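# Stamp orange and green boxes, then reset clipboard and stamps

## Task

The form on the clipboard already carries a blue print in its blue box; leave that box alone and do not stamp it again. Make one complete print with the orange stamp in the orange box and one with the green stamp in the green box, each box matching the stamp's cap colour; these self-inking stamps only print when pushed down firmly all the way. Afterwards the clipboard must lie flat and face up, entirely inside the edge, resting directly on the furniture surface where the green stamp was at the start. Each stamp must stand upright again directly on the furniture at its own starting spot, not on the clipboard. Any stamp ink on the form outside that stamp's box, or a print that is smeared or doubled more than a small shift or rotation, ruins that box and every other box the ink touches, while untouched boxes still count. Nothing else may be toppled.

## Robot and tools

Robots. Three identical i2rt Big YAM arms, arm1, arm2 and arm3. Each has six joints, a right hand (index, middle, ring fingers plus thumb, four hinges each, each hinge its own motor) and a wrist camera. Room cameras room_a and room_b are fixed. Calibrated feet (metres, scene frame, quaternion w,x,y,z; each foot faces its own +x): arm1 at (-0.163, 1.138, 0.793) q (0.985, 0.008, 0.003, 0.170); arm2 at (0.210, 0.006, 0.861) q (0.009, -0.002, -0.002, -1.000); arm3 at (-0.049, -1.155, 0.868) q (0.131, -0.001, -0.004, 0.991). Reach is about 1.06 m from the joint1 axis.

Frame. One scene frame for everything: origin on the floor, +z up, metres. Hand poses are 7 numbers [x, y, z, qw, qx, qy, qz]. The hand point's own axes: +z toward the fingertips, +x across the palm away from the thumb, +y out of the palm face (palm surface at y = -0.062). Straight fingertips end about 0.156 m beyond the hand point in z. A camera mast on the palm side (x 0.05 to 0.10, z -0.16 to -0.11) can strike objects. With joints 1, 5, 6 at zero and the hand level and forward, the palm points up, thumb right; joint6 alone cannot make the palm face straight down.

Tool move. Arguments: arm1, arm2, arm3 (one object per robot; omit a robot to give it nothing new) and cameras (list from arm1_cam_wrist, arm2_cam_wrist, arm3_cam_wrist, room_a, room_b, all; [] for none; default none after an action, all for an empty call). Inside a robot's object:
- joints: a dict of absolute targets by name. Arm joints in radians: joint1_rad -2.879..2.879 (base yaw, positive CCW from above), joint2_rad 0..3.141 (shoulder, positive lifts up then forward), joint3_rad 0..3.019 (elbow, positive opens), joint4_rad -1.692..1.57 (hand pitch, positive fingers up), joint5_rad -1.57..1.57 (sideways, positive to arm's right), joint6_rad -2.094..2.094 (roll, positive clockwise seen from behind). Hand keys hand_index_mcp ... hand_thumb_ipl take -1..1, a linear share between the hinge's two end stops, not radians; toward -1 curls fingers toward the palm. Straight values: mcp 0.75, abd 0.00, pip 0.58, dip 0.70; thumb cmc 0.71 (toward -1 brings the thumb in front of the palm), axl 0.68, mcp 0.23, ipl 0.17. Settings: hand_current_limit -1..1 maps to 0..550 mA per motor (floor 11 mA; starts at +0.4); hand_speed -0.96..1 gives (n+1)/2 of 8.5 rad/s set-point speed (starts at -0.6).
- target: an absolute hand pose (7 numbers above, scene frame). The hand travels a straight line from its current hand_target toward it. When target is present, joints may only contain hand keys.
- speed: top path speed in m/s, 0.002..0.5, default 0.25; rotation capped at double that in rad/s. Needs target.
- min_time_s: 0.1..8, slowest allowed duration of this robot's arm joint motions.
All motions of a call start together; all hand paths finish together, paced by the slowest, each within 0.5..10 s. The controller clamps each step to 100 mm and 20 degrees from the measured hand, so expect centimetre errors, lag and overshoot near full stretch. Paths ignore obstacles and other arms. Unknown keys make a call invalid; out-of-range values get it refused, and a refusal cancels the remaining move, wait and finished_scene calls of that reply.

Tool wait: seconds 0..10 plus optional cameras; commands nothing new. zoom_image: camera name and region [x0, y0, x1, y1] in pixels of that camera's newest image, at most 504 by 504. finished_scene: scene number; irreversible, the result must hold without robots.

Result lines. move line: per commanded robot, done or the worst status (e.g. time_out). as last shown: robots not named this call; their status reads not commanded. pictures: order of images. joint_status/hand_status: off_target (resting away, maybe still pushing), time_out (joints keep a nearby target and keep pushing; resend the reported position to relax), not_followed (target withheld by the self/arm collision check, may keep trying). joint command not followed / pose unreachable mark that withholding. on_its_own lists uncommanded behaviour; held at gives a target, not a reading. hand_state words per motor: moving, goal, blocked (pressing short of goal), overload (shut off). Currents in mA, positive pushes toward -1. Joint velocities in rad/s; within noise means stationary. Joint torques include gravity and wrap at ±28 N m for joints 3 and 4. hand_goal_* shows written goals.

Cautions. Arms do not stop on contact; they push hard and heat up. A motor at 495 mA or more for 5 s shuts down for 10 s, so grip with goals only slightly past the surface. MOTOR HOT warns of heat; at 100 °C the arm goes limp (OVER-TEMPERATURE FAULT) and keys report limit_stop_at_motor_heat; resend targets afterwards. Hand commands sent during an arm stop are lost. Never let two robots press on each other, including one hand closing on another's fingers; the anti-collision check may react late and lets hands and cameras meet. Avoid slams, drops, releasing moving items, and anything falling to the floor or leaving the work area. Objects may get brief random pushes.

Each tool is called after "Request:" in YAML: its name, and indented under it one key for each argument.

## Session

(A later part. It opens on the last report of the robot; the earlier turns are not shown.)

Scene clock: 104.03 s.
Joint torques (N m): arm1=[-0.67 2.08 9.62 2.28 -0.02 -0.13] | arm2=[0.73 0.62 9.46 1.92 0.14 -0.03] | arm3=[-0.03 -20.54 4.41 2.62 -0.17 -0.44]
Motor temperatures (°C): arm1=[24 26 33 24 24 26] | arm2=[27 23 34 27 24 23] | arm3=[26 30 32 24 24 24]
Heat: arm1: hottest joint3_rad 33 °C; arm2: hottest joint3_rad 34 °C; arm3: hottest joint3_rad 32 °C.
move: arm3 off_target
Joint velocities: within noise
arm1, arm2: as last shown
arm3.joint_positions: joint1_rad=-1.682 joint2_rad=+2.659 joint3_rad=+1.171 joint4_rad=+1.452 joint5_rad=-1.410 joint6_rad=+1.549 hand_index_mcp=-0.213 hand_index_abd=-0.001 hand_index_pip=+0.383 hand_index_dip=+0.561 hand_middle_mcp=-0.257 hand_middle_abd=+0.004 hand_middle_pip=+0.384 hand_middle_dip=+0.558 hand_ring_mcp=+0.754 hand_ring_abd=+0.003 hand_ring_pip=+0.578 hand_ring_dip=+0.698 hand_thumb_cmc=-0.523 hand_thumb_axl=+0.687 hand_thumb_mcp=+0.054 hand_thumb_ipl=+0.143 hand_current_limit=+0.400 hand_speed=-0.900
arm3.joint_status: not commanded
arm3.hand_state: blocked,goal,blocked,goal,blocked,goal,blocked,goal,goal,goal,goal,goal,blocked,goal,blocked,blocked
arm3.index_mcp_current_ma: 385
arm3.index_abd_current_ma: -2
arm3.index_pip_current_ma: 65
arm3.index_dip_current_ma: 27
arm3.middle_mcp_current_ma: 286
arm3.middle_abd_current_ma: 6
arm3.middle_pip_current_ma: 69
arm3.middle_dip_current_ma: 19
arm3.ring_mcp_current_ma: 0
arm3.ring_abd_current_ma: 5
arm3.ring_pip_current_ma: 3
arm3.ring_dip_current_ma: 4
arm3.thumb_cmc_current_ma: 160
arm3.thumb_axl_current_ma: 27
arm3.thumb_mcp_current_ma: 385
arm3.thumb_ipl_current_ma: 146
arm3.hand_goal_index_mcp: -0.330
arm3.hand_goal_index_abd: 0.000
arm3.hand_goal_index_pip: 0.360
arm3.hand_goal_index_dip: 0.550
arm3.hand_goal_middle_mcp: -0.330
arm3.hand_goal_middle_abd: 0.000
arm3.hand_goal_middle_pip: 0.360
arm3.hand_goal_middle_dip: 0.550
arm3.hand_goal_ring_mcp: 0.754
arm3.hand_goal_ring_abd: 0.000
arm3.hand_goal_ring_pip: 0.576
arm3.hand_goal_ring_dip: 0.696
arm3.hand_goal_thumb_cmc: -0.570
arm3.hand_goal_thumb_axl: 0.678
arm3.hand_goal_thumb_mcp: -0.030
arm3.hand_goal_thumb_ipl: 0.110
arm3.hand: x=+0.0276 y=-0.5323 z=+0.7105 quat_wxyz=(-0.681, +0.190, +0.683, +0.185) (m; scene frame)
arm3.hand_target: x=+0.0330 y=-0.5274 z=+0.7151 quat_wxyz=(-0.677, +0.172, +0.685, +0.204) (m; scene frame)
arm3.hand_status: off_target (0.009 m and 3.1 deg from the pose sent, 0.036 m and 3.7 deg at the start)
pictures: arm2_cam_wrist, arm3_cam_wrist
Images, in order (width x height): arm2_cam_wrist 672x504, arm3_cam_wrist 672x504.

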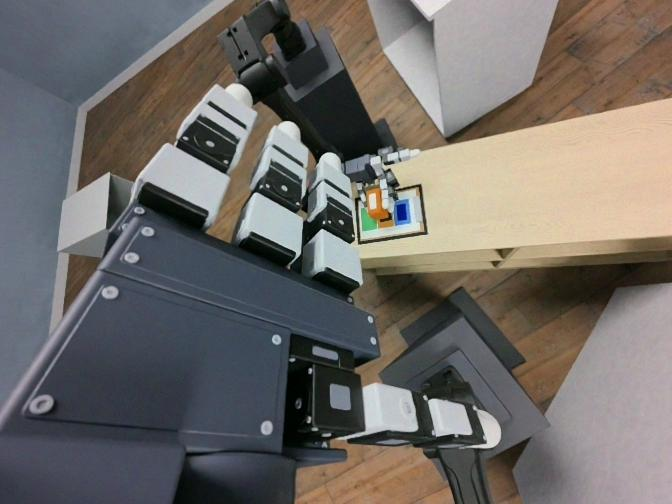

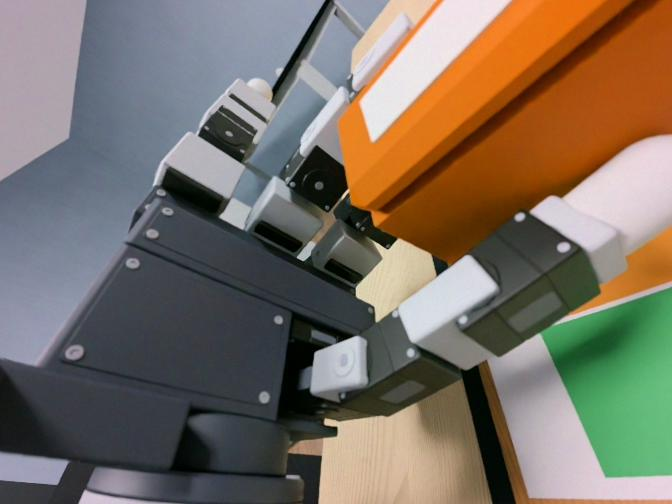

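Request:
move:
  arm3: {"target": [0.0395, -0.5310, 0.704, 0.68, -0.172, -0.686, -0.205], "speed": 0.05}
  cameras: ["arm2_cam_wrist"]

Request:
zoom_image:
  camera: "arm2_cam_wrist"
  region: [360, 180, 410, 230]

Scene clock: 108.13 s.
Joint torques (N m): arm1=[-0.62 2.02 9.62 2.26 -0.02 -0.13] | arm2=[0.73 0.56 9.46 1.91 0.14 -0.03] | arm3=[-0.09 -20.42 4.38 2.61 -0.18 -0.45]
Motor temperatures (°C): arm1=[24 26 33 24 24 26] | arm2=[27 23 34 27 24 23] | arm3=[26 30 31 24 24 24]
Heat: arm1: hottest joint3_rad 33 °C; arm2: hottest joint3_rad 34 °C; arm3: hottest joint3_rad 31 °C.
move: arm3 off_target
Joint velocities: within noise
arm1, arm2: as last shown
arm3.joint_positions: joint1_rad=-1.697 joint2_rad=+2.686 joint3_rad=+1.187 joint4_rad=+1.462 joint5_rad=-1.424 joint6_rad=+1.549 hand_index_mcp=-0.213 hand_index_abd=-0.001 hand_index_pip=+0.383 hand_index_dip=+0.561 hand_middle_mcp=-0.257 hand_middle_abd=+0.004 hand_middle_pip=+0.384 hand_middle_dip=+0.558 hand_ring_mcp=+0.754 hand_ring_abd=+0.003 hand_ring_pip=+0.578 hand_ring_dip=+0.698 hand_thumb_cmc=-0.523 hand_thumb_axl=+0.687 hand_thumb_mcp=+0.054 hand_thumb_ipl=+0.143 hand_current_limit=+0.400 hand_speed=-0.900
arm3.joint_status: not commanded
arm3.hand_state: blocked,goal,blocked,goal,blocked,goal,blocked,goal,goal,goal,goal,goal,blocked,goal,blocked,blocked
arm3.index_mcp_current_ma: 385
arm3.index_abd_current_ma: -2
arm3.index_pip_current_ma: 65
arm3.index_dip_current_ma: 27
arm3.middle_mcp_current_ma: 286
arm3.middle_abd_current_ma: 6
arm3.middle_pip_current_ma: 69
arm3.middle_dip_current_ma: 19
arm3.ring_mcp_current_ma: 0
arm3.ring_abd_current_ma: 5
arm3.ring_pip_current_ma: 3
arm3.ring_dip_current_ma: 4
arm3.thumb_cmc_current_ma: 160
arm3.thumb_axl_current_ma: 27
arm3.thumb_mcp_current_ma: 385
arm3.thumb_ipl_current_ma: 146
arm3.hand_goal_index_mcp: -0.330
arm3.hand_goal_index_abd: 0.000
arm3.hand_goal_index_pip: 0.360
arm3.hand_goal_index_dip: 0.550
arm3.hand_goal_middle_mcp: -0.330
arm3.hand_goal_middle_abd: 0.000
arm3.hand_goal_middle_pip: 0.360
arm3.hand_goal_middle_dip: 0.550
arm3.hand_goal_ring_mcp: 0.754
arm3.hand_goal_ring_abd: 0.000
arm3.hand_goal_ring_pip: 0.576
arm3.hand_goal_ring_dip: 0.696
arm3.hand_goal_thumb_cmc: -0.570
arm3.hand_goal_thumb_axl: 0.678
arm3.hand_goal_thumb_mcp: -0.030
arm3.hand_goal_thumb_ipl: 0.110
arm3.hand: x=+0.0339 y=-0.5361 z=+0.7000 quat_wxyz=(-0.681, +0.190, +0.683, +0.184) (m; scene frame)
arm3.hand_target: x=+0.0393 y=-0.5314 z=+0.7040 quat_wxyz=(-0.677, +0.172, +0.686, +0.204) (m; scene frame)
arm3.hand_status: off_target (0.009 m and 3.1 deg from the pose sent, 0.014 m and 3.1 deg at the start)
pictures: arm2_cam_wrist
Images, in order (width x height): arm2_cam_wrist 672x504.

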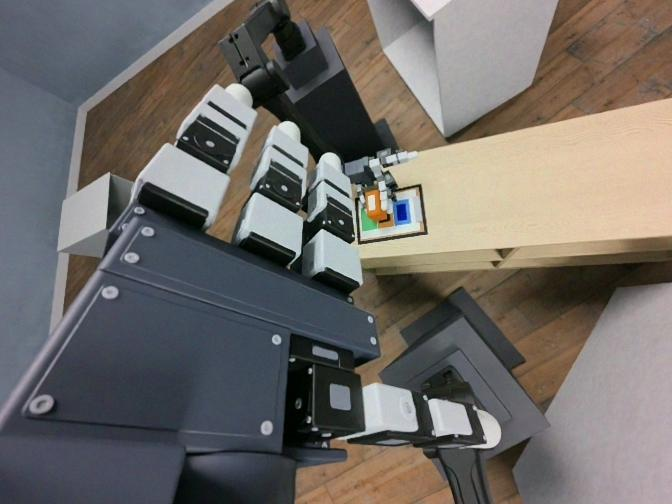

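Scaled by 10.080 from the camera's 672x504 image, which has a finer 960x720 frame.

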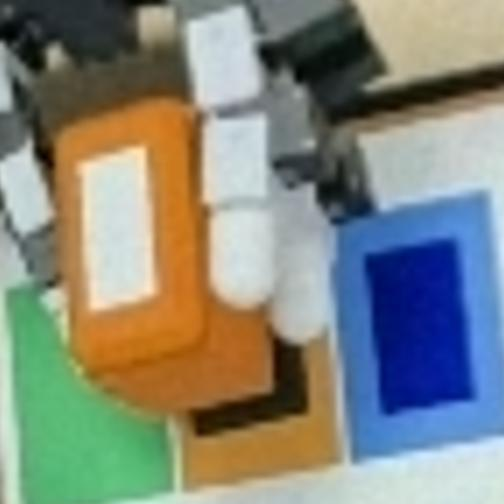

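Request:
move:
  arm3: {"target": [0.0393, -0.5314, 0.696, 0.68, -0.172, -0.686, -0.205], "speed": 0.04}
  cameras: []

Request:
move:
  arm3: {"target": [0.0393, -0.5314, 0.690, 0.68, -0.172, -0.686, -0.205], "speed": 0.04}
  cameras: ["arm2_cam_wrist", "arm3_cam_wrist"]

Request:
zoom_image:
  camera: "arm2_cam_wrist"
  region: [360, 180, 410, 230]

Scene clock: 109.43 s.
Joint torques (N m): arm1=[-0.62 2.08 9.62 2.26 -0.02 -0.13] | arm2=[0.73 0.56 9.46 1.92 0.14 -0.03] | arm3=[-0.09 -20.42 4.25 2.58 -0.17 -0.45]
Motor temperatures (°C): arm1=[24 26 33 24 24 26] | arm2=[27 23 34 27 24 23] | arm3=[26 30 31 24 24 24]
Heat: arm1: hottest joint3_rad 33 °C; arm2: hottest joint3_rad 34 °C; arm3: hottest joint3_rad 31 °C.
move: arm3 off_target
Joint velocities: within noise
arm1.joint_positions: joint1_rad=+0.290 joint2_rad=+0.629 joint3_rad=+1.427 joint4_rad=-1.426 joint5_rad=-0.106 joint6_rad=+1.194 hand_index_mcp=+0.754 hand_index_abd=+0.001 hand_index_pip=+0.577 hand_index_dip=+0.696 hand_middle_mcp=+0.754 hand_middle_abd=+0.001 hand_middle_pip=+0.577 hand_middle_dip=+0.696 hand_ring_mcp=+0.754 hand_ring_abd=+0.001 hand_ring_pip=+0.577 hand_ring_dip=+0.696 hand_thumb_cmc=+0.714 hand_thumb_axl=+0.677 hand_thumb_mcp=+0.225 hand_thumb_ipl=+0.168 hand_current_limit=+0.400 hand_speed=-0.600
arm1.joint_status: not commanded
arm1.hand_state: goal,goal,goal,goal,goal,goal,goal,goal,goal,goal,goal,goal,goal,goal,goal,goal
arm1.index_mcp_current_ma: 0
arm1.index_abd_current_ma: 0
arm1.index_pip_current_ma: 0
arm1.index_dip_current_ma: 0
arm1.middle_mcp_current_ma: 0
arm1.middle_abd_current_ma: 0
arm1.middle_pip_current_ma: 0
arm1.middle_dip_current_ma: 0
arm1.ring_mcp_current_ma: 0
arm1.ring_abd_current_ma: 0
arm1.ring_pip_current_ma: 0
arm1.ring_dip_current_ma: 0
arm1.thumb_cmc_current_ma: 0
arm1.thumb_axl_current_ma: 0
arm1.thumb_mcp_current_ma: 0
arm1.thumb_ipl_current_ma: 0
arm1.hand_goal_index_mcp: 0.754
arm1.hand_goal_index_abd: 0.000
arm1.hand_goal_index_pip: 0.576
arm1.hand_goal_index_dip: 0.696
arm1.hand_goal_middle_mcp: 0.754
arm1.hand_goal_middle_abd: 0.000
arm1.hand_goal_middle_pip: 0.576
arm1.hand_goal_middle_dip: 0.696
arm1.hand_goal_ring_mcp: 0.754
arm1.hand_goal_ring_abd: 0.000
arm1.hand_goal_ring_pip: 0.576
arm1.hand_goal_ring_dip: 0.696
arm1.hand_goal_thumb_cmc: 0.714
arm1.hand_goal_thumb_axl: 0.678
arm1.hand_goal_thumb_mcp: 0.226
arm1.hand_goal_thumb_ipl: 0.168
arm1.hand: x=+0.0714 y=+1.2134 z=+1.3317 quat_wxyz=(-0.112, +0.768, +0.448, +0.444) (m; scene frame)
arm1.hand_target: x=+0.0690 y=+1.2143 z=+1.3416 quat_wxyz=(-0.115, +0.761, +0.449, +0.454) (m; scene frame)
arm1.hand_status: not commanded
arm2: as last shown
arm3.joint_positions: joint1_rad=-1.697 joint2_rad=+2.706 joint3_rad=+1.203 joint4_rad=+1.468 joint5_rad=-1.424 joint6_rad=+1.549 hand_index_mcp=-0.213 hand_index_abd=-0.001 hand_index_pip=+0.383 hand_index_dip=+0.561 hand_middle_mcp=-0.257 hand_middle_abd=+0.004 hand_middle_pip=+0.384 hand_middle_dip=+0.558 hand_ring_mcp=+0.754 hand_ring_abd=+0.003 hand_ring_pip=+0.578 hand_ring_dip=+0.698 hand_thumb_cmc=-0.523 hand_thumb_axl=+0.687 hand_thumb_mcp=+0.054 hand_thumb_ipl=+0.143 hand_current_limit=+0.400 hand_speed=-0.900
arm3.joint_status: not commanded
arm3.hand_state: blocked,goal,blocked,goal,blocked,goal,blocked,goal,goal,goal,goal,goal,blocked,goal,blocked,blocked
arm3.index_mcp_current_ma: 385
arm3.index_abd_current_ma: -2
arm3.index_pip_current_ma: 65
arm3.index_dip_current_ma: 27
arm3.middle_mcp_current_ma: 286
arm3.middle_abd_current_ma: 6
arm3.middle_pip_current_ma: 69
arm3.middle_dip_current_ma: 19
arm3.ring_mcp_current_ma: 0
arm3.ring_abd_current_ma: 5
arm3.ring_pip_current_ma: 3
arm3.ring_dip_current_ma: 4
arm3.thumb_cmc_current_ma: 160
arm3.thumb_axl_current_ma: 27
arm3.thumb_mcp_current_ma: 385
arm3.thumb_ipl_current_ma: 146
arm3.hand_goal_index_mcp: -0.330
arm3.hand_goal_index_abd: 0.000
arm3.hand_goal_index_pip: 0.360
arm3.hand_goal_index_dip: 0.550
arm3.hand_goal_middle_mcp: -0.330
arm3.hand_goal_middle_abd: 0.000
arm3.hand_goal_middle_pip: 0.360
arm3.hand_goal_middle_dip: 0.550
arm3.hand_goal_ring_mcp: 0.754
arm3.hand_goal_ring_abd: 0.000
arm3.hand_goal_ring_pip: 0.576
arm3.hand_goal_ring_dip: 0.696
arm3.hand_goal_thumb_cmc: -0.570
arm3.hand_goal_thumb_axl: 0.678
arm3.hand_goal_thumb_mcp: -0.030
arm3.hand_goal_thumb_ipl: 0.110
arm3.hand: x=+0.0341 y=-0.5357 z=+0.6927 quat_wxyz=(-0.681, +0.189, +0.683, +0.185) (m; scene frame)
arm3.hand_target: x=+0.0392 y=-0.5316 z=+0.6961 quat_wxyz=(-0.677, +0.172, +0.686, +0.204) (m; scene frame)
arm3.hand_status: off_target (0.008 m and 3.0 deg from the pose sent, 0.008 m and 3.1 deg at the start)
pictures: none
No camera images: "cameras" was empty.

Scene clock: 110.40 s.
Joint torques (N m): arm1=[-0.67 1.96 9.62 2.24 -0.02 -0.14] | arm2=[0.73 0.56 9.46 1.92 0.14 -0.03] | arm3=[-0.09 -20.42 4.16 2.54 -0.17 -0.45]
Motor temperatures (°C): arm1=[24 26 33 24 24 26] | arm2=[27 23 34 27 24 23] | arm3=[26 30 31 24 24 24]
Heat: arm1: hottest joint3_rad 33 °C; arm2: hottest joint3_rad 34 °C; arm3: hottest joint3_rad 31 °C.
move: arm3 off_target
Joint velocities: within noise
arm1: as last shown
arm2.joint_positions: joint1_rad=+1.291 joint2_rad=+0.627 joint3_rad=+1.328 joint4_rad=-1.175 joint5_rad=+0.039 joint6_rad=+1.216 hand_index_mcp=+0.755 hand_index_abd=+0.001 hand_index_pip=+0.577 hand_index_dip=+0.696 hand_middle_mcp=+0.756 hand_middle_abd=+0.001 hand_middle_pip=+0.577 hand_middle_dip=+0.696 hand_ring_mcp=+0.756 hand_ring_abd=+0.001 hand_ring_pip=+0.577 hand_ring_dip=+0.696 hand_thumb_cmc=+0.715 hand_thumb_axl=+0.677 hand_thumb_mcp=+0.226 hand_thumb_ipl=+0.168 hand_current_limit=+0.400 hand_speed=-0.600
arm2.joint_status: not commanded
arm2.hand_state: goal,goal,goal,goal,goal,goal,goal,goal,goal,goal,goal,goal,goal,goal,goal,goal
arm2.index_mcp_current_ma: 5
arm2.index_abd_current_ma: 2
arm2.index_pip_current_ma: 2
arm2.index_dip_current_ma: 0
arm2.middle_mcp_current_ma: 5
arm2.middle_abd_current_ma: 2
arm2.middle_pip_current_ma: 2
arm2.middle_dip_current_ma: 0
arm2.ring_mcp_current_ma: 6
arm2.ring_abd_current_ma: 2
arm2.ring_pip_current_ma: 2
arm2.ring_dip_current_ma: 0
arm2.thumb_cmc_current_ma: 2
arm2.thumb_axl_current_ma: -3
arm2.thumb_mcp_current_ma: -1
arm2.thumb_ipl_current_ma: -1
arm2.hand_goal_index_mcp: 0.754
arm2.hand_goal_index_abd: 0.000
arm2.hand_goal_index_pip: 0.576
arm2.hand_goal_index_dip: 0.696
arm2.hand_goal_middle_mcp: 0.754
arm2.hand_goal_middle_abd: 0.000
arm2.hand_goal_middle_pip: 0.576
arm2.hand_goal_middle_dip: 0.696
arm2.hand_goal_ring_mcp: 0.754
arm2.hand_goal_ring_abd: 0.000
arm2.hand_goal_ring_pip: 0.576
arm2.hand_goal_ring_dip: 0.696
arm2.hand_goal_thumb_cmc: 0.714
arm2.hand_goal_thumb_axl: 0.678
arm2.hand_goal_thumb_mcp: 0.226
arm2.hand_goal_thumb_ipl: 0.168
arm2.hand: x=+0.0515 y=-0.2263 z=+1.4120 quat_wxyz=(+0.473, +0.623, -0.581, +0.225) (m; scene frame)
arm2.hand_target: x=+0.0543 y=-0.2249 z=+1.4248 quat_wxyz=(+0.483, +0.620, -0.573, +0.232) (m; scene frame)
arm2.hand_status: not commanded
arm3.joint_positions: joint1_rad=-1.697 joint2_rad=+2.721 joint3_rad=+1.215 joint4_rad=+1.472 joint5_rad=-1.424 joint6_rad=+1.549 hand_index_mcp=-0.213 hand_index_abd=-0.001 hand_index_pip=+0.383 hand_index_dip=+0.561 hand_middle_mcp=-0.257 hand_middle_abd=+0.004 hand_middle_pip=+0.384 hand_middle_dip=+0.558 hand_ring_mcp=+0.754 hand_ring_abd=+0.003 hand_ring_pip=+0.578 hand_ring_dip=+0.698 hand_thumb_cmc=-0.523 hand_thumb_axl=+0.687 hand_thumb_mcp=+0.054 hand_thumb_ipl=+0.143 hand_current_limit=+0.400 hand_speed=-0.900
arm3.joint_status: not commanded
arm3.hand_state: blocked,goal,blocked,goal,blocked,goal,blocked,goal,goal,goal,goal,goal,blocked,goal,blocked,blocked
arm3.index_mcp_current_ma: 385
arm3.index_abd_current_ma: -2
arm3.index_pip_current_ma: 65
arm3.index_dip_current_ma: 27
arm3.middle_mcp_current_ma: 286
arm3.middle_abd_current_ma: 6
arm3.middle_pip_current_ma: 69
arm3.middle_dip_current_ma: 19
arm3.ring_mcp_current_ma: 0
arm3.ring_abd_current_ma: 5
arm3.ring_pip_current_ma: 3
arm3.ring_dip_current_ma: 4
arm3.thumb_cmc_current_ma: 160
arm3.thumb_axl_current_ma: 27
arm3.thumb_mcp_current_ma: 385
arm3.thumb_ipl_current_ma: 146
arm3.hand_goal_index_mcp: -0.330
arm3.hand_goal_index_abd: 0.000
arm3.hand_goal_index_pip: 0.360
arm3.hand_goal_index_dip: 0.550
arm3.hand_goal_middle_mcp: -0.330
arm3.hand_goal_middle_abd: 0.000
arm3.hand_goal_middle_pip: 0.360
arm3.hand_goal_middle_dip: 0.550
arm3.hand_goal_ring_mcp: 0.754
arm3.hand_goal_ring_abd: 0.000
arm3.hand_goal_ring_pip: 0.576
arm3.hand_goal_ring_dip: 0.696
arm3.hand_goal_thumb_cmc: -0.570
arm3.hand_goal_thumb_axl: 0.678
arm3.hand_goal_thumb_mcp: -0.030
arm3.hand_goal_thumb_ipl: 0.110
arm3.hand: x=+0.0343 y=-0.5354 z=+0.6871 quat_wxyz=(-0.681, +0.189, +0.683, +0.185) (m; scene frame)
arm3.hand_target: x=+0.0391 y=-0.5317 z=+0.6899 quat_wxyz=(-0.677, +0.172, +0.685, +0.204) (m; scene frame)
arm3.hand_status: off_target (0.007 m and 3.0 deg from the pose sent, 0.007 m and 3.0 deg at the start)
pictures: arm2_cam_wrist, arm3_cam_wrist
Images, in order (width x height): arm2_cam_wrist 672x504, arm3_cam_wrist 672x504.

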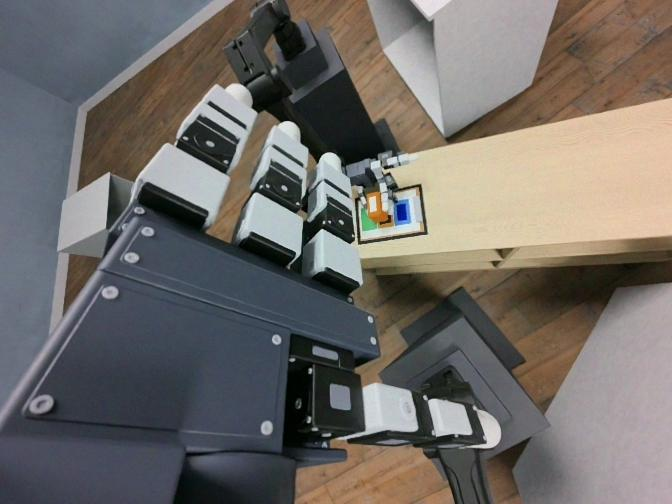

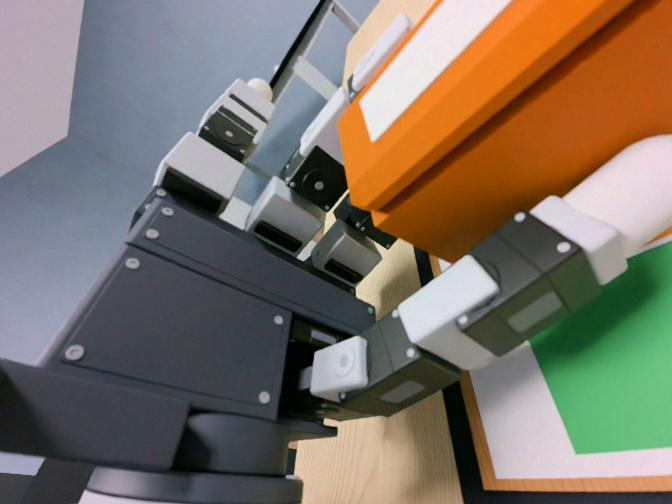

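Scaled by 10.080 from the camera's 672x504 image, which has a finer 960x720 frame.

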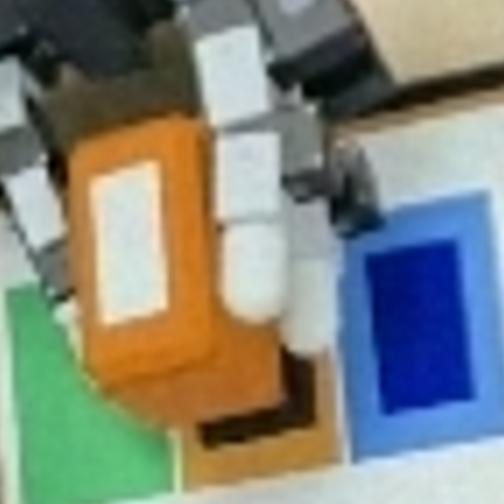

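Request:
move:
  arm3: {"target": [0.0389, -0.5319, 0.684, 0.68, -0.172, -0.686, -0.205], "speed": 0.04}
  cameras: []

Scene clock: 111.47 s.
Joint torques (N m): arm1=[-0.56 2.02 9.65 2.29 -0.02 -0.13] | arm2=[0.73 0.62 9.46 1.91 0.14 -0.03] | arm3=[-0.03 -20.13 4.19 2.5 -0.15 -0.45]
Motor temperatures (°C): arm1=[24 26 33 24 24 26] | arm2=[27 23 34 27 24 23] | arm3=[26 30 31 24 24 24]
Heat: arm1: hottest joint3_rad 33 °C; arm2: hottest joint3_rad 34 °C; arm3: hottest joint3_rad 31 °C.
move: arm3 off_target
Joint velocities: within noise
arm1, arm2: as last shown
arm3.joint_positions: joint1_rad=-1.697 joint2_rad=+2.733 joint3_rad=+1.226 joint4_rad=+1.480 joint5_rad=-1.424 joint6_rad=+1.549 hand_index_mcp=-0.213 hand_index_abd=-0.002 hand_index_pip=+0.383 hand_index_dip=+0.561 hand_middle_mcp=-0.257 hand_middle_abd=+0.002 hand_middle_pip=+0.384 hand_middle_dip=+0.558 hand_ring_mcp=+0.754 hand_ring_abd=+0.003 hand_ring_pip=+0.578 hand_ring_dip=+0.698 hand_thumb_cmc=-0.523 hand_thumb_axl=+0.687 hand_thumb_mcp=+0.054 hand_thumb_ipl=+0.143 hand_current_limit=+0.400 hand_speed=-0.900
arm3.joint_status: not commanded
arm3.hand_state: blocked,goal,blocked,goal,blocked,goal,blocked,goal,goal,goal,goal,goal,blocked,goal,blocked,blocked
arm3.index_mcp_current_ma: 385
arm3.index_abd_current_ma: -3
arm3.index_pip_current_ma: 67
arm3.index_dip_current_ma: 27
arm3.middle_mcp_current_ma: 286
arm3.middle_abd_current_ma: 3
arm3.middle_pip_current_ma: 69
arm3.middle_dip_current_ma: 19
arm3.ring_mcp_current_ma: 0
arm3.ring_abd_current_ma: 5
arm3.ring_pip_current_ma: 3
arm3.ring_dip_current_ma: 4
arm3.thumb_cmc_current_ma: 160
arm3.thumb_axl_current_ma: 27
arm3.thumb_mcp_current_ma: 385
arm3.thumb_ipl_current_ma: 146
arm3.hand_goal_index_mcp: -0.330
arm3.hand_goal_index_abd: 0.000
arm3.hand_goal_index_pip: 0.360
arm3.hand_goal_index_dip: 0.550
arm3.hand_goal_middle_mcp: -0.330
arm3.hand_goal_middle_abd: 0.000
arm3.hand_goal_middle_pip: 0.360
arm3.hand_goal_middle_dip: 0.550
arm3.hand_goal_ring_mcp: 0.754
arm3.hand_goal_ring_abd: 0.000
arm3.hand_goal_ring_pip: 0.576
arm3.hand_goal_ring_dip: 0.696
arm3.hand_goal_thumb_cmc: -0.570
arm3.hand_goal_thumb_axl: 0.678
arm3.hand_goal_thumb_mcp: -0.030
arm3.hand_goal_thumb_ipl: 0.110
arm3.hand: x=+0.0346 y=-0.5345 z=+0.6842 quat_wxyz=(-0.680, +0.186, +0.683, +0.188) (m; scene frame)
arm3.hand_target: x=+0.0388 y=-0.5321 z=+0.6840 quat_wxyz=(-0.677, +0.172, +0.685, +0.204) (m; scene frame)
arm3.hand_status: off_target (0.005 m and 2.5 deg from the pose sent, 0.007 m and 3.0 deg at the start)
pictures: none
No camera images: "cameras" was empty.

Request:
move:
  arm3: {"target": [0.0387, -0.5325, 0.676, 0.68, -0.172, -0.686, -0.205], "speed": 0.04}
  cameras: ["arm2_cam_wrist"]

Request:
zoom_image:
  camera: "arm2_cam_wrist"
  region: [360, 180, 410, 230]

Scene clock: 112.57 s.
Joint torques (N m): arm1=[-0.73 2.08 9.62 2.25 -0.01 -0.12] | arm2=[0.79 0.5 9.46 1.92 0.13 -0.03] | arm3=[-0.03 -19.72 4.15 2.29 -0.11 -0.37]
Motor temperatures (°C): arm1=[24 26 33 24 24 26] | arm2=[27 23 34 27 24 23] | arm3=[26 30 31 24 24 24]
Heat: arm1: hottest joint3_rad 33 °C; arm2: hottest joint3_rad 34 °C; arm3: hottest joint3_rad 31 °C.
move: arm3 done
Joint velocities: within noise
arm1, arm2: as last shown
arm3.joint_positions: joint1_rad=-1.697 joint2_rad=+2.748 joint3_rad=+1.241 joint4_rad=+1.494 joint5_rad=-1.425 joint6_rad=+1.544 hand_index_mcp=-0.215 hand_index_abd=+0.000 hand_index_pip=+0.383 hand_index_dip=+0.561 hand_middle_mcp=-0.258 hand_middle_abd=-0.007 hand_middle_pip=+0.385 hand_middle_dip=+0.560 hand_ring_mcp=+0.754 hand_ring_abd=+0.003 hand_ring_pip=+0.578 hand_ring_dip=+0.698 hand_thumb_cmc=-0.527 hand_thumb_axl=+0.687 hand_thumb_mcp=+0.054 hand_thumb_ipl=+0.143 hand_current_limit=+0.400 hand_speed=-0.900
arm3.joint_status: not commanded
arm3.hand_state: blocked,goal,blocked,goal,blocked,goal,blocked,goal,goal,goal,goal,goal,blocked,goal,blocked,blocked
arm3.index_mcp_current_ma: 385
arm3.index_abd_current_ma: 0
arm3.index_pip_current_ma: 68
arm3.index_dip_current_ma: 28
arm3.middle_mcp_current_ma: 284
arm3.middle_abd_current_ma: -13
arm3.middle_pip_current_ma: 72
arm3.middle_dip_current_ma: 25
arm3.ring_mcp_current_ma: 0
arm3.ring_abd_current_ma: 5
arm3.ring_pip_current_ma: 3
arm3.ring_dip_current_ma: 4
arm3.thumb_cmc_current_ma: 145
arm3.thumb_axl_current_ma: 27
arm3.thumb_mcp_current_ma: 385
arm3.thumb_ipl_current_ma: 146
arm3.hand_goal_index_mcp: -0.330
arm3.hand_goal_index_abd: 0.000
arm3.hand_goal_index_pip: 0.360
arm3.hand_goal_index_dip: 0.550
arm3.hand_goal_middle_mcp: -0.330
arm3.hand_goal_middle_abd: 0.000
arm3.hand_goal_middle_pip: 0.360
arm3.hand_goal_middle_dip: 0.550
arm3.hand_goal_ring_mcp: 0.754
arm3.hand_goal_ring_abd: 0.000
arm3.hand_goal_ring_pip: 0.576
arm3.hand_goal_ring_dip: 0.696
arm3.hand_goal_thumb_cmc: -0.570
arm3.hand_goal_thumb_axl: 0.678
arm3.hand_goal_thumb_mcp: -0.030
arm3.hand_goal_thumb_ipl: 0.110
arm3.hand: x=+0.0351 y=-0.5331 z=+0.6813 quat_wxyz=(-0.679, +0.180, +0.684, +0.194) (m; scene frame)
arm3.hand_target: x=+0.0385 y=-0.5328 z=+0.6759 quat_wxyz=(-0.677, +0.172, +0.685, +0.204) (m; scene frame)
arm3.hand_status: done (0.006 m and 1.5 deg from the pose sent, 0.009 m and 2.5 deg at the start)
pictures: arm2_cam_wrist
Images, in order (width x height): arm2_cam_wrist 672x504.

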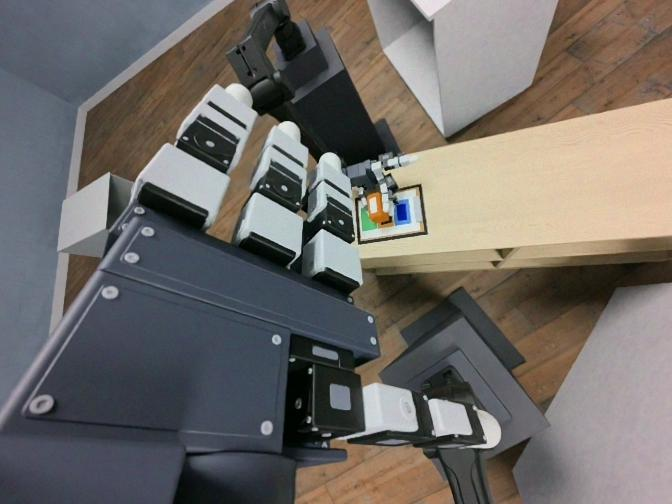

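Scaled by 10.080 from the camera's 672x504 image, which has a finer 960x720 frame.

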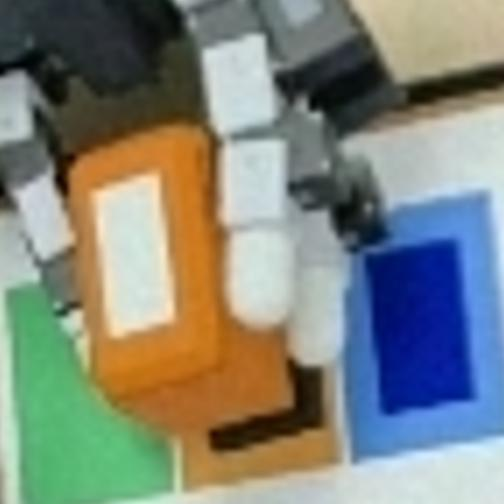

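Request:
move:
  arm3: {"joints": {"hand_index_mcp": -0.205, "hand_middle_mcp": -0.215, "hand_thumb_mcp": 0.075, "hand_thumb_ipl": 0.145, "hand_index_pip": 0.37, "hand_middle_pip": 0.37}}
  cameras: ["arm2_cam_wrist"]

Request:
zoom_image:
  camera: "arm2_cam_wrist"
  region: [360, 180, 410, 230]

Scene clock: 113.70 s.
Joint torques (N m): arm1=[-0.67 2.02 9.62 2.25 -0.01 -0.12] | arm2=[0.73 0.56 9.44 1.94 0.14 -0.03] | arm3=[-0.03 -19.84 3.79 2.25 -0.08 -0.37]
Motor temperatures (°C): arm1=[24 26 33 24 24 26] | arm2=[27 23 34 27 24 23] | arm3=[26 30 31 24 24 24]
Heat: arm1: hottest joint3_rad 33 °C; arm2: hottest joint3_rad 34 °C; arm3: hottest joint3_rad 31 °C.
move: arm3 done
Joint velocities: within noise
arm1, arm2: as last shown
arm3.joint_positions: joint1_rad=-1.697 joint2_rad=+2.750 joint3_rad=+1.245 joint4_rad=+1.494 joint5_rad=-1.426 joint6_rad=+1.544 hand_index_mcp=-0.200 hand_index_abd=+0.005 hand_index_pip=+0.379 hand_index_dip=+0.556 hand_middle_mcp=-0.217 hand_middle_abd=+0.001 hand_middle_pip=+0.373 hand_middle_dip=+0.552 hand_ring_mcp=+0.754 hand_ring_abd=+0.003 hand_ring_pip=+0.578 hand_ring_dip=+0.698 hand_thumb_cmc=-0.549 hand_thumb_axl=+0.683 hand_thumb_mcp=+0.074 hand_thumb_ipl=+0.148 hand_current_limit=+0.400 hand_speed=-0.900
arm3.joint_status: all done
arm3.hand_state: goal,goal,goal,goal,goal,goal,goal,goal,goal,goal,goal,goal,blocked,goal,goal,goal
arm3.index_mcp_current_ma: 8
arm3.index_abd_current_ma: 8
arm3.index_pip_current_ma: 22
arm3.index_dip_current_ma: 14
arm3.middle_mcp_current_ma: -5
arm3.middle_abd_current_ma: 2
arm3.middle_pip_current_ma: 6
arm3.middle_dip_current_ma: 4
arm3.ring_mcp_current_ma: 0
arm3.ring_abd_current_ma: 5
arm3.ring_pip_current_ma: 3
arm3.ring_dip_current_ma: 4
arm3.thumb_cmc_current_ma: 60
arm3.thumb_axl_current_ma: 12
arm3.thumb_mcp_current_ma: -5
arm3.thumb_ipl_current_ma: 5
arm3.hand_goal_index_mcp: -0.204
arm3.hand_goal_index_abd: 0.000
arm3.hand_goal_index_pip: 0.370
arm3.hand_goal_index_dip: 0.550
arm3.hand_goal_middle_mcp: -0.214
arm3.hand_goal_middle_abd: 0.000
arm3.hand_goal_middle_pip: 0.370
arm3.hand_goal_middle_dip: 0.550
arm3.hand_goal_ring_mcp: 0.754
arm3.hand_goal_ring_abd: 0.000
arm3.hand_goal_ring_pip: 0.576
arm3.hand_goal_ring_dip: 0.696
arm3.hand_goal_thumb_cmc: -0.570
arm3.hand_goal_thumb_axl: 0.678
arm3.hand_goal_thumb_mcp: 0.076
arm3.hand_goal_thumb_ipl: 0.146
arm3.hand: x=+0.0355 y=-0.5319 z=+0.6815 quat_wxyz=(-0.679, +0.178, +0.685, +0.195) (m; scene frame)
arm3.hand_target: x=+0.0385 y=-0.5327 z=+0.6761 quat_wxyz=(-0.678, +0.172, +0.685, +0.204) (m; scene frame)
arm3.hand_status: not commanded
pictures: arm2_cam_wrist
Images, in order (width x height): arm2_cam_wrist 672x504.

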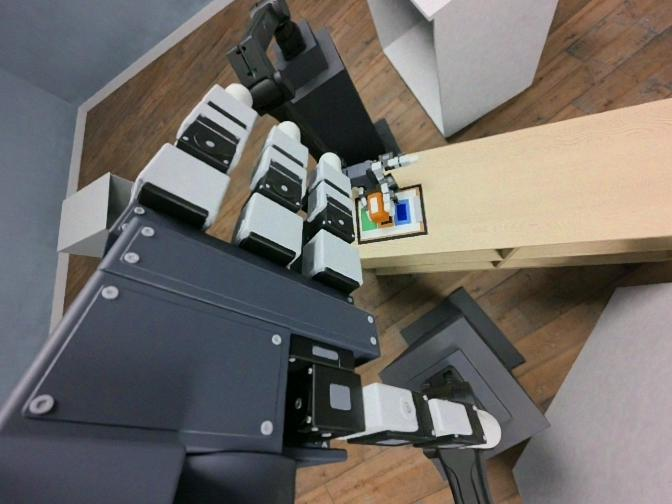

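Scaled by 10.080 from the camera's 672x504 image, which has a finer 960x720 frame.

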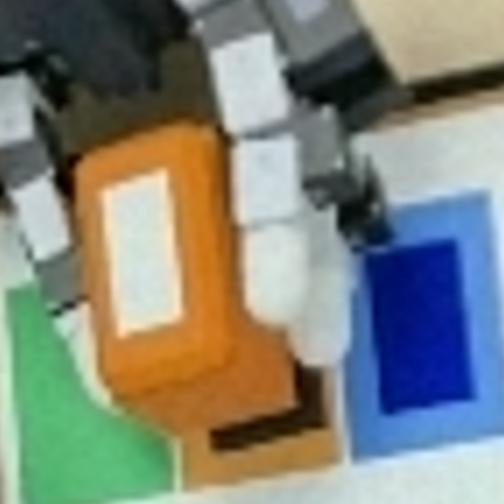

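Request:
move:
  arm3: {"joints": {"hand_index_mcp": -0.12, "hand_middle_mcp": -0.12, "hand_thumb_mcp": 0.11, "hand_thumb_ipl": 0.16, "hand_index_pip": 0.36, "hand_middle_pip": 0.36}}
  cameras: ["arm2_cam_wrist"]

Request:
zoom_image:
  camera: "arm2_cam_wrist"
  region: [360, 180, 410, 230]

Scene clock: 114.57 s.
Joint torques (N m): arm1=[-0.79 2.08 9.65 2.28 -0.01 -0.13] | arm2=[0.73 0.62 9.47 1.89 0.14 -0.03] | arm3=[-0.03 -19.84 3.78 2.26 -0.08 -0.36]
Motor temperatures (°C): arm1=[24 26 33 24 24 26] | arm2=[27 23 34 27 24 23] | arm3=[26 30 31 24 24 24]
Heat: arm1: hottest joint3_rad 33 °C; arm2: hottest joint3_rad 34 °C; arm3: hottest joint3_rad 31 °C.
move: arm3 done
Joint velocities: within noise
arm1, arm2: as last shown
arm3.joint_positions: joint1_rad=-1.697 joint2_rad=+2.750 joint3_rad=+1.245 joint4_rad=+1.494 joint5_rad=-1.426 joint6_rad=+1.544 hand_index_mcp=-0.122 hand_index_abd=+0.005 hand_index_pip=+0.362 hand_index_dip=+0.553 hand_middle_mcp=-0.123 hand_middle_abd=+0.003 hand_middle_pip=+0.363 hand_middle_dip=+0.552 hand_ring_mcp=+0.754 hand_ring_abd=+0.003 hand_ring_pip=+0.578 hand_ring_dip=+0.698 hand_thumb_cmc=-0.549 hand_thumb_axl=+0.682 hand_thumb_mcp=+0.108 hand_thumb_ipl=+0.158 hand_current_limit=+0.400 hand_speed=-0.900
arm3.joint_status: all done
arm3.hand_state: goal,goal,goal,goal,goal,goal,goal,goal,goal,goal,goal,goal,blocked,goal,goal,goal
arm3.index_mcp_current_ma: -4
arm3.index_abd_current_ma: 8
arm3.index_pip_current_ma: 4
arm3.index_dip_current_ma: 5
arm3.middle_mcp_current_ma: -5
arm3.middle_abd_current_ma: 4
arm3.middle_pip_current_ma: 6
arm3.middle_dip_current_ma: 4
arm3.ring_mcp_current_ma: 0
arm3.ring_abd_current_ma: 5
arm3.ring_pip_current_ma: 3
arm3.ring_dip_current_ma: 4
arm3.thumb_cmc_current_ma: 59
arm3.thumb_axl_current_ma: 10
arm3.thumb_mcp_current_ma: -5
arm3.thumb_ipl_current_ma: -5
arm3.hand_goal_index_mcp: -0.120
arm3.hand_goal_index_abd: 0.000
arm3.hand_goal_index_pip: 0.360
arm3.hand_goal_index_dip: 0.550
arm3.hand_goal_middle_mcp: -0.120
arm3.hand_goal_middle_abd: 0.000
arm3.hand_goal_middle_pip: 0.360
arm3.hand_goal_middle_dip: 0.550
arm3.hand_goal_ring_mcp: 0.754
arm3.hand_goal_ring_abd: 0.000
arm3.hand_goal_ring_pip: 0.576
arm3.hand_goal_ring_dip: 0.696
arm3.hand_goal_thumb_cmc: -0.570
arm3.hand_goal_thumb_axl: 0.678
arm3.hand_goal_thumb_mcp: 0.110
arm3.hand_goal_thumb_ipl: 0.160
arm3.hand: x=+0.0355 y=-0.5319 z=+0.6815 quat_wxyz=(-0.679, +0.178, +0.685, +0.195) (m; scene frame)
arm3.hand_target: x=+0.0385 y=-0.5327 z=+0.6761 quat_wxyz=(-0.678, +0.172, +0.685, +0.204) (m; scene frame)
arm3.hand_status: not commanded
pictures: arm2_cam_wrist
Images, in order (width x height): arm2_cam_wrist 672x504.

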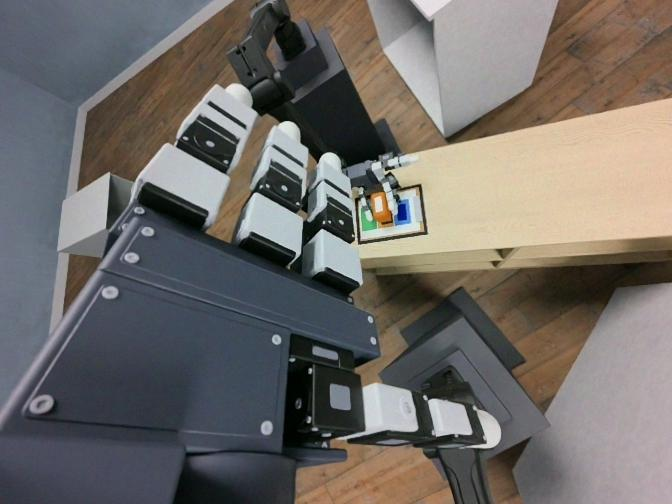

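Scaled by 10.080 from the camera's 672x504 image, which has a finer 960x720 frame.

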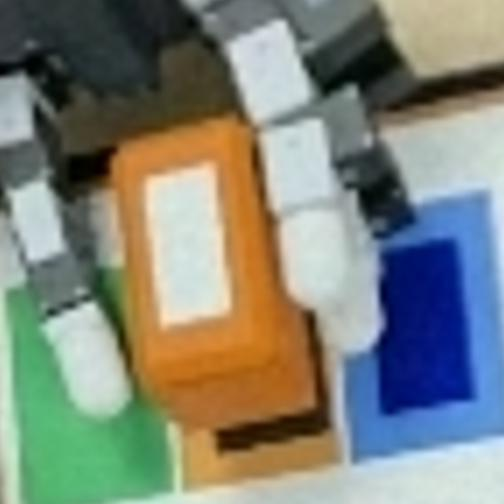

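Request:
move:
  arm3: {"joints": {"hand_index_mcp": -0.04, "hand_middle_mcp": -0.04, "hand_thumb_mcp": 0.15, "hand_thumb_ipl": 0.168}}
  cameras: []

Request:
move:
  arm3: {"target": [0.0365, -0.5305, 0.80, 0.68, -0.184, -0.684, -0.195], "speed": 0.12}
  cameras: ["arm2_cam_wrist", "arm3_cam_wrist"]

Request:
zoom_image:
  camera: "arm2_cam_wrist"
  region: [360, 180, 410, 230]

Scene clock: 115.63 s.
Joint torques (N m): arm1=[-0.62 2.02 9.63 2.26 -0.02 -0.13] | arm2=[0.73 0.56 9.47 1.91 0.13 -0.03] | arm3=[0.03 -19.84 3.78 2.25 -0.08 -0.35]
Motor temperatures (°C): arm1=[24 26 33 24 24 26] | arm2=[27 23 34 27 24 23] | arm3=[26 30 31 24 24 24]
Heat: arm1: hottest joint3_rad 33 °C; arm2: hottest joint3_rad 34 °C; arm3: hottest joint3_rad 31 °C.
move: arm3 done
Joint velocities: within noise
arm1, arm2: as last shown
arm3.joint_positions: joint1_rad=-1.697 joint2_rad=+2.750 joint3_rad=+1.245 joint4_rad=+1.494 joint5_rad=-1.426 joint6_rad=+1.544 hand_index_mcp=-0.042 hand_index_abd=+0.005 hand_index_pip=+0.362 hand_index_dip=+0.553 hand_middle_mcp=-0.043 hand_middle_abd=+0.003 hand_middle_pip=+0.363 hand_middle_dip=+0.552 hand_ring_mcp=+0.754 hand_ring_abd=+0.003 hand_ring_pip=+0.578 hand_ring_dip=+0.698 hand_thumb_cmc=-0.549 hand_thumb_axl=+0.681 hand_thumb_mcp=+0.148 hand_thumb_ipl=+0.166 hand_current_limit=+0.400 hand_speed=-0.900
arm3.joint_status: all done
arm3.hand_state: goal,goal,goal,goal,goal,goal,goal,goal,goal,goal,goal,goal,blocked,goal,goal,goal
arm3.index_mcp_current_ma: -4
arm3.index_abd_current_ma: 8
arm3.index_pip_current_ma: 4
arm3.index_dip_current_ma: 5
arm3.middle_mcp_current_ma: -5
arm3.middle_abd_current_ma: 4
arm3.middle_pip_current_ma: 6
arm3.middle_dip_current_ma: 4
arm3.ring_mcp_current_ma: 0
arm3.ring_abd_current_ma: 5
arm3.ring_pip_current_ma: 3
arm3.ring_dip_current_ma: 4
arm3.thumb_cmc_current_ma: 59
arm3.thumb_axl_current_ma: 8
arm3.thumb_mcp_current_ma: -5
arm3.thumb_ipl_current_ma: -5
arm3.hand_goal_index_mcp: -0.040
arm3.hand_goal_index_abd: 0.000
arm3.hand_goal_index_pip: 0.360
arm3.hand_goal_index_dip: 0.550
arm3.hand_goal_middle_mcp: -0.040
arm3.hand_goal_middle_abd: 0.000
arm3.hand_goal_middle_pip: 0.360
arm3.hand_goal_middle_dip: 0.550
arm3.hand_goal_ring_mcp: 0.754
arm3.hand_goal_ring_abd: 0.000
arm3.hand_goal_ring_pip: 0.576
arm3.hand_goal_ring_dip: 0.696
arm3.hand_goal_thumb_cmc: -0.570
arm3.hand_goal_thumb_axl: 0.678
arm3.hand_goal_thumb_mcp: 0.150
arm3.hand_goal_thumb_ipl: 0.168
arm3.hand: x=+0.0355 y=-0.5319 z=+0.6815 quat_wxyz=(-0.679, +0.178, +0.685, +0.195) (m; scene frame)
arm3.hand_target: x=+0.0385 y=-0.5327 z=+0.6761 quat_wxyz=(-0.678, +0.172, +0.685, +0.204) (m; scene frame)
arm3.hand_status: not commanded
pictures: none
No camera images: "cameras" was empty.

Scene clock: 117.47 s.
Joint torques (N m): arm1=[-0.67 2.02 9.62 2.28 -0.01 -0.13] | arm2=[0.73 0.62 9.48 1.92 0.14 -0.03] | arm3=[0.44 -20.84 3.04 0.94 0.11 -0.38]
Motor temperatures (°C): arm1=[24 26 33 24 24 26] | arm2=[27 23 34 27 24 23] | arm3=[26 30 31 24 24 24]
Heat: arm1: hottest joint3_rad 33 °C; arm2: hottest joint3_rad 34 °C; arm3: hottest joint3_rad 31 °C.
move: arm3 done
Joint velocities: within noise
arm1, arm2: as last shown
arm3.joint_positions: joint1_rad=-1.697 joint2_rad=+2.430 joint3_rad=+1.055 joint4_rad=+1.389 joint5_rad=-1.420 joint6_rad=+1.563 hand_index_mcp=-0.042 hand_index_abd=+0.005 hand_index_pip=+0.362 hand_index_dip=+0.553 hand_middle_mcp=-0.042 hand_middle_abd=+0.003 hand_middle_pip=+0.363 hand_middle_dip=+0.552 hand_ring_mcp=+0.754 hand_ring_abd=+0.003 hand_ring_pip=+0.578 hand_ring_dip=+0.698 hand_thumb_cmc=-0.551 hand_thumb_axl=+0.681 hand_thumb_mcp=+0.148 hand_thumb_ipl=+0.166 hand_current_limit=+0.400 hand_speed=-0.900
arm3.joint_status: not commanded
arm3.hand_state: goal,goal,goal,goal,goal,goal,goal,goal,goal,goal,goal,goal,goal,goal,goal,goal
arm3.index_mcp_current_ma: -4
arm3.index_abd_current_ma: 8
arm3.index_pip_current_ma: 4
arm3.index_dip_current_ma: 5
arm3.middle_mcp_current_ma: -5
arm3.middle_abd_current_ma: 4
arm3.middle_pip_current_ma: 6
arm3.middle_dip_current_ma: 4
arm3.ring_mcp_current_ma: 0
arm3.ring_abd_current_ma: 5
arm3.ring_pip_current_ma: 3
arm3.ring_dip_current_ma: 4
arm3.thumb_cmc_current_ma: 56
arm3.thumb_axl_current_ma: 8
arm3.thumb_mcp_current_ma: -5
arm3.thumb_ipl_current_ma: -5
arm3.hand_goal_index_mcp: -0.040
arm3.hand_goal_index_abd: 0.000
arm3.hand_goal_index_pip: 0.360
arm3.hand_goal_index_dip: 0.550
arm3.hand_goal_middle_mcp: -0.040
arm3.hand_goal_middle_abd: 0.000
arm3.hand_goal_middle_pip: 0.360
arm3.hand_goal_middle_dip: 0.550
arm3.hand_goal_ring_mcp: 0.754
arm3.hand_goal_ring_abd: 0.000
arm3.hand_goal_ring_pip: 0.576
arm3.hand_goal_ring_dip: 0.696
arm3.hand_goal_thumb_cmc: -0.570
arm3.hand_goal_thumb_axl: 0.678
arm3.hand_goal_thumb_mcp: 0.150
arm3.hand_goal_thumb_ipl: 0.168
arm3.hand: x=+0.0376 y=-0.5281 z=+0.8049 quat_wxyz=(-0.680, +0.178, +0.683, +0.199) (m; scene frame)
arm3.hand_target: x=+0.0364 y=-0.5305 z=+0.8000 quat_wxyz=(-0.679, +0.184, +0.683, +0.195) (m; scene frame)
arm3.hand_status: done (0.006 m and 0.8 deg from the pose sent, 0.119 m and 0.6 deg at the start)
pictures: arm2_cam_wrist, arm3_cam_wrist
Images, in order (width x height): arm2_cam_wrist 672x504, arm3_cam_wrist 672x504.

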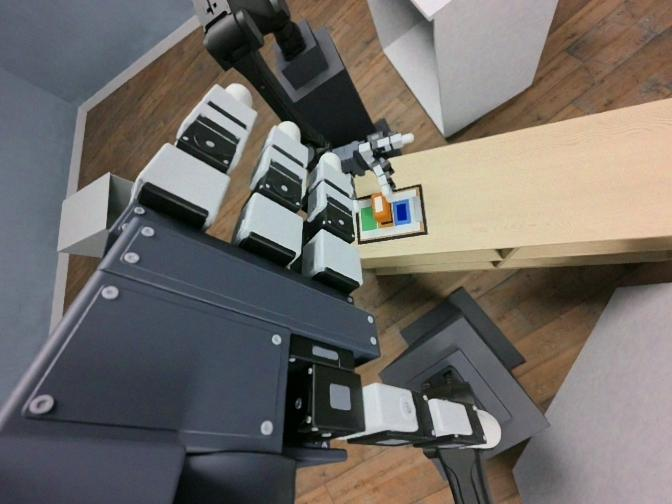

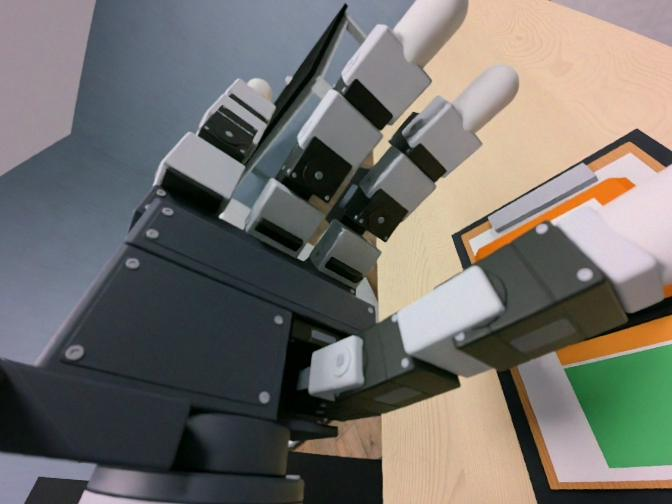

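Scaled by 10.080 from the camera's 672x504 image, which has a finer 960x720 frame.

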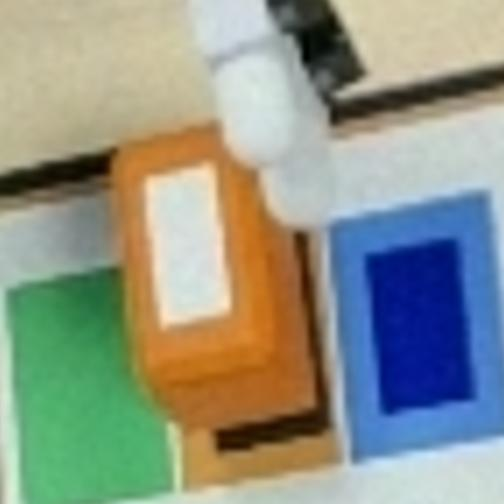

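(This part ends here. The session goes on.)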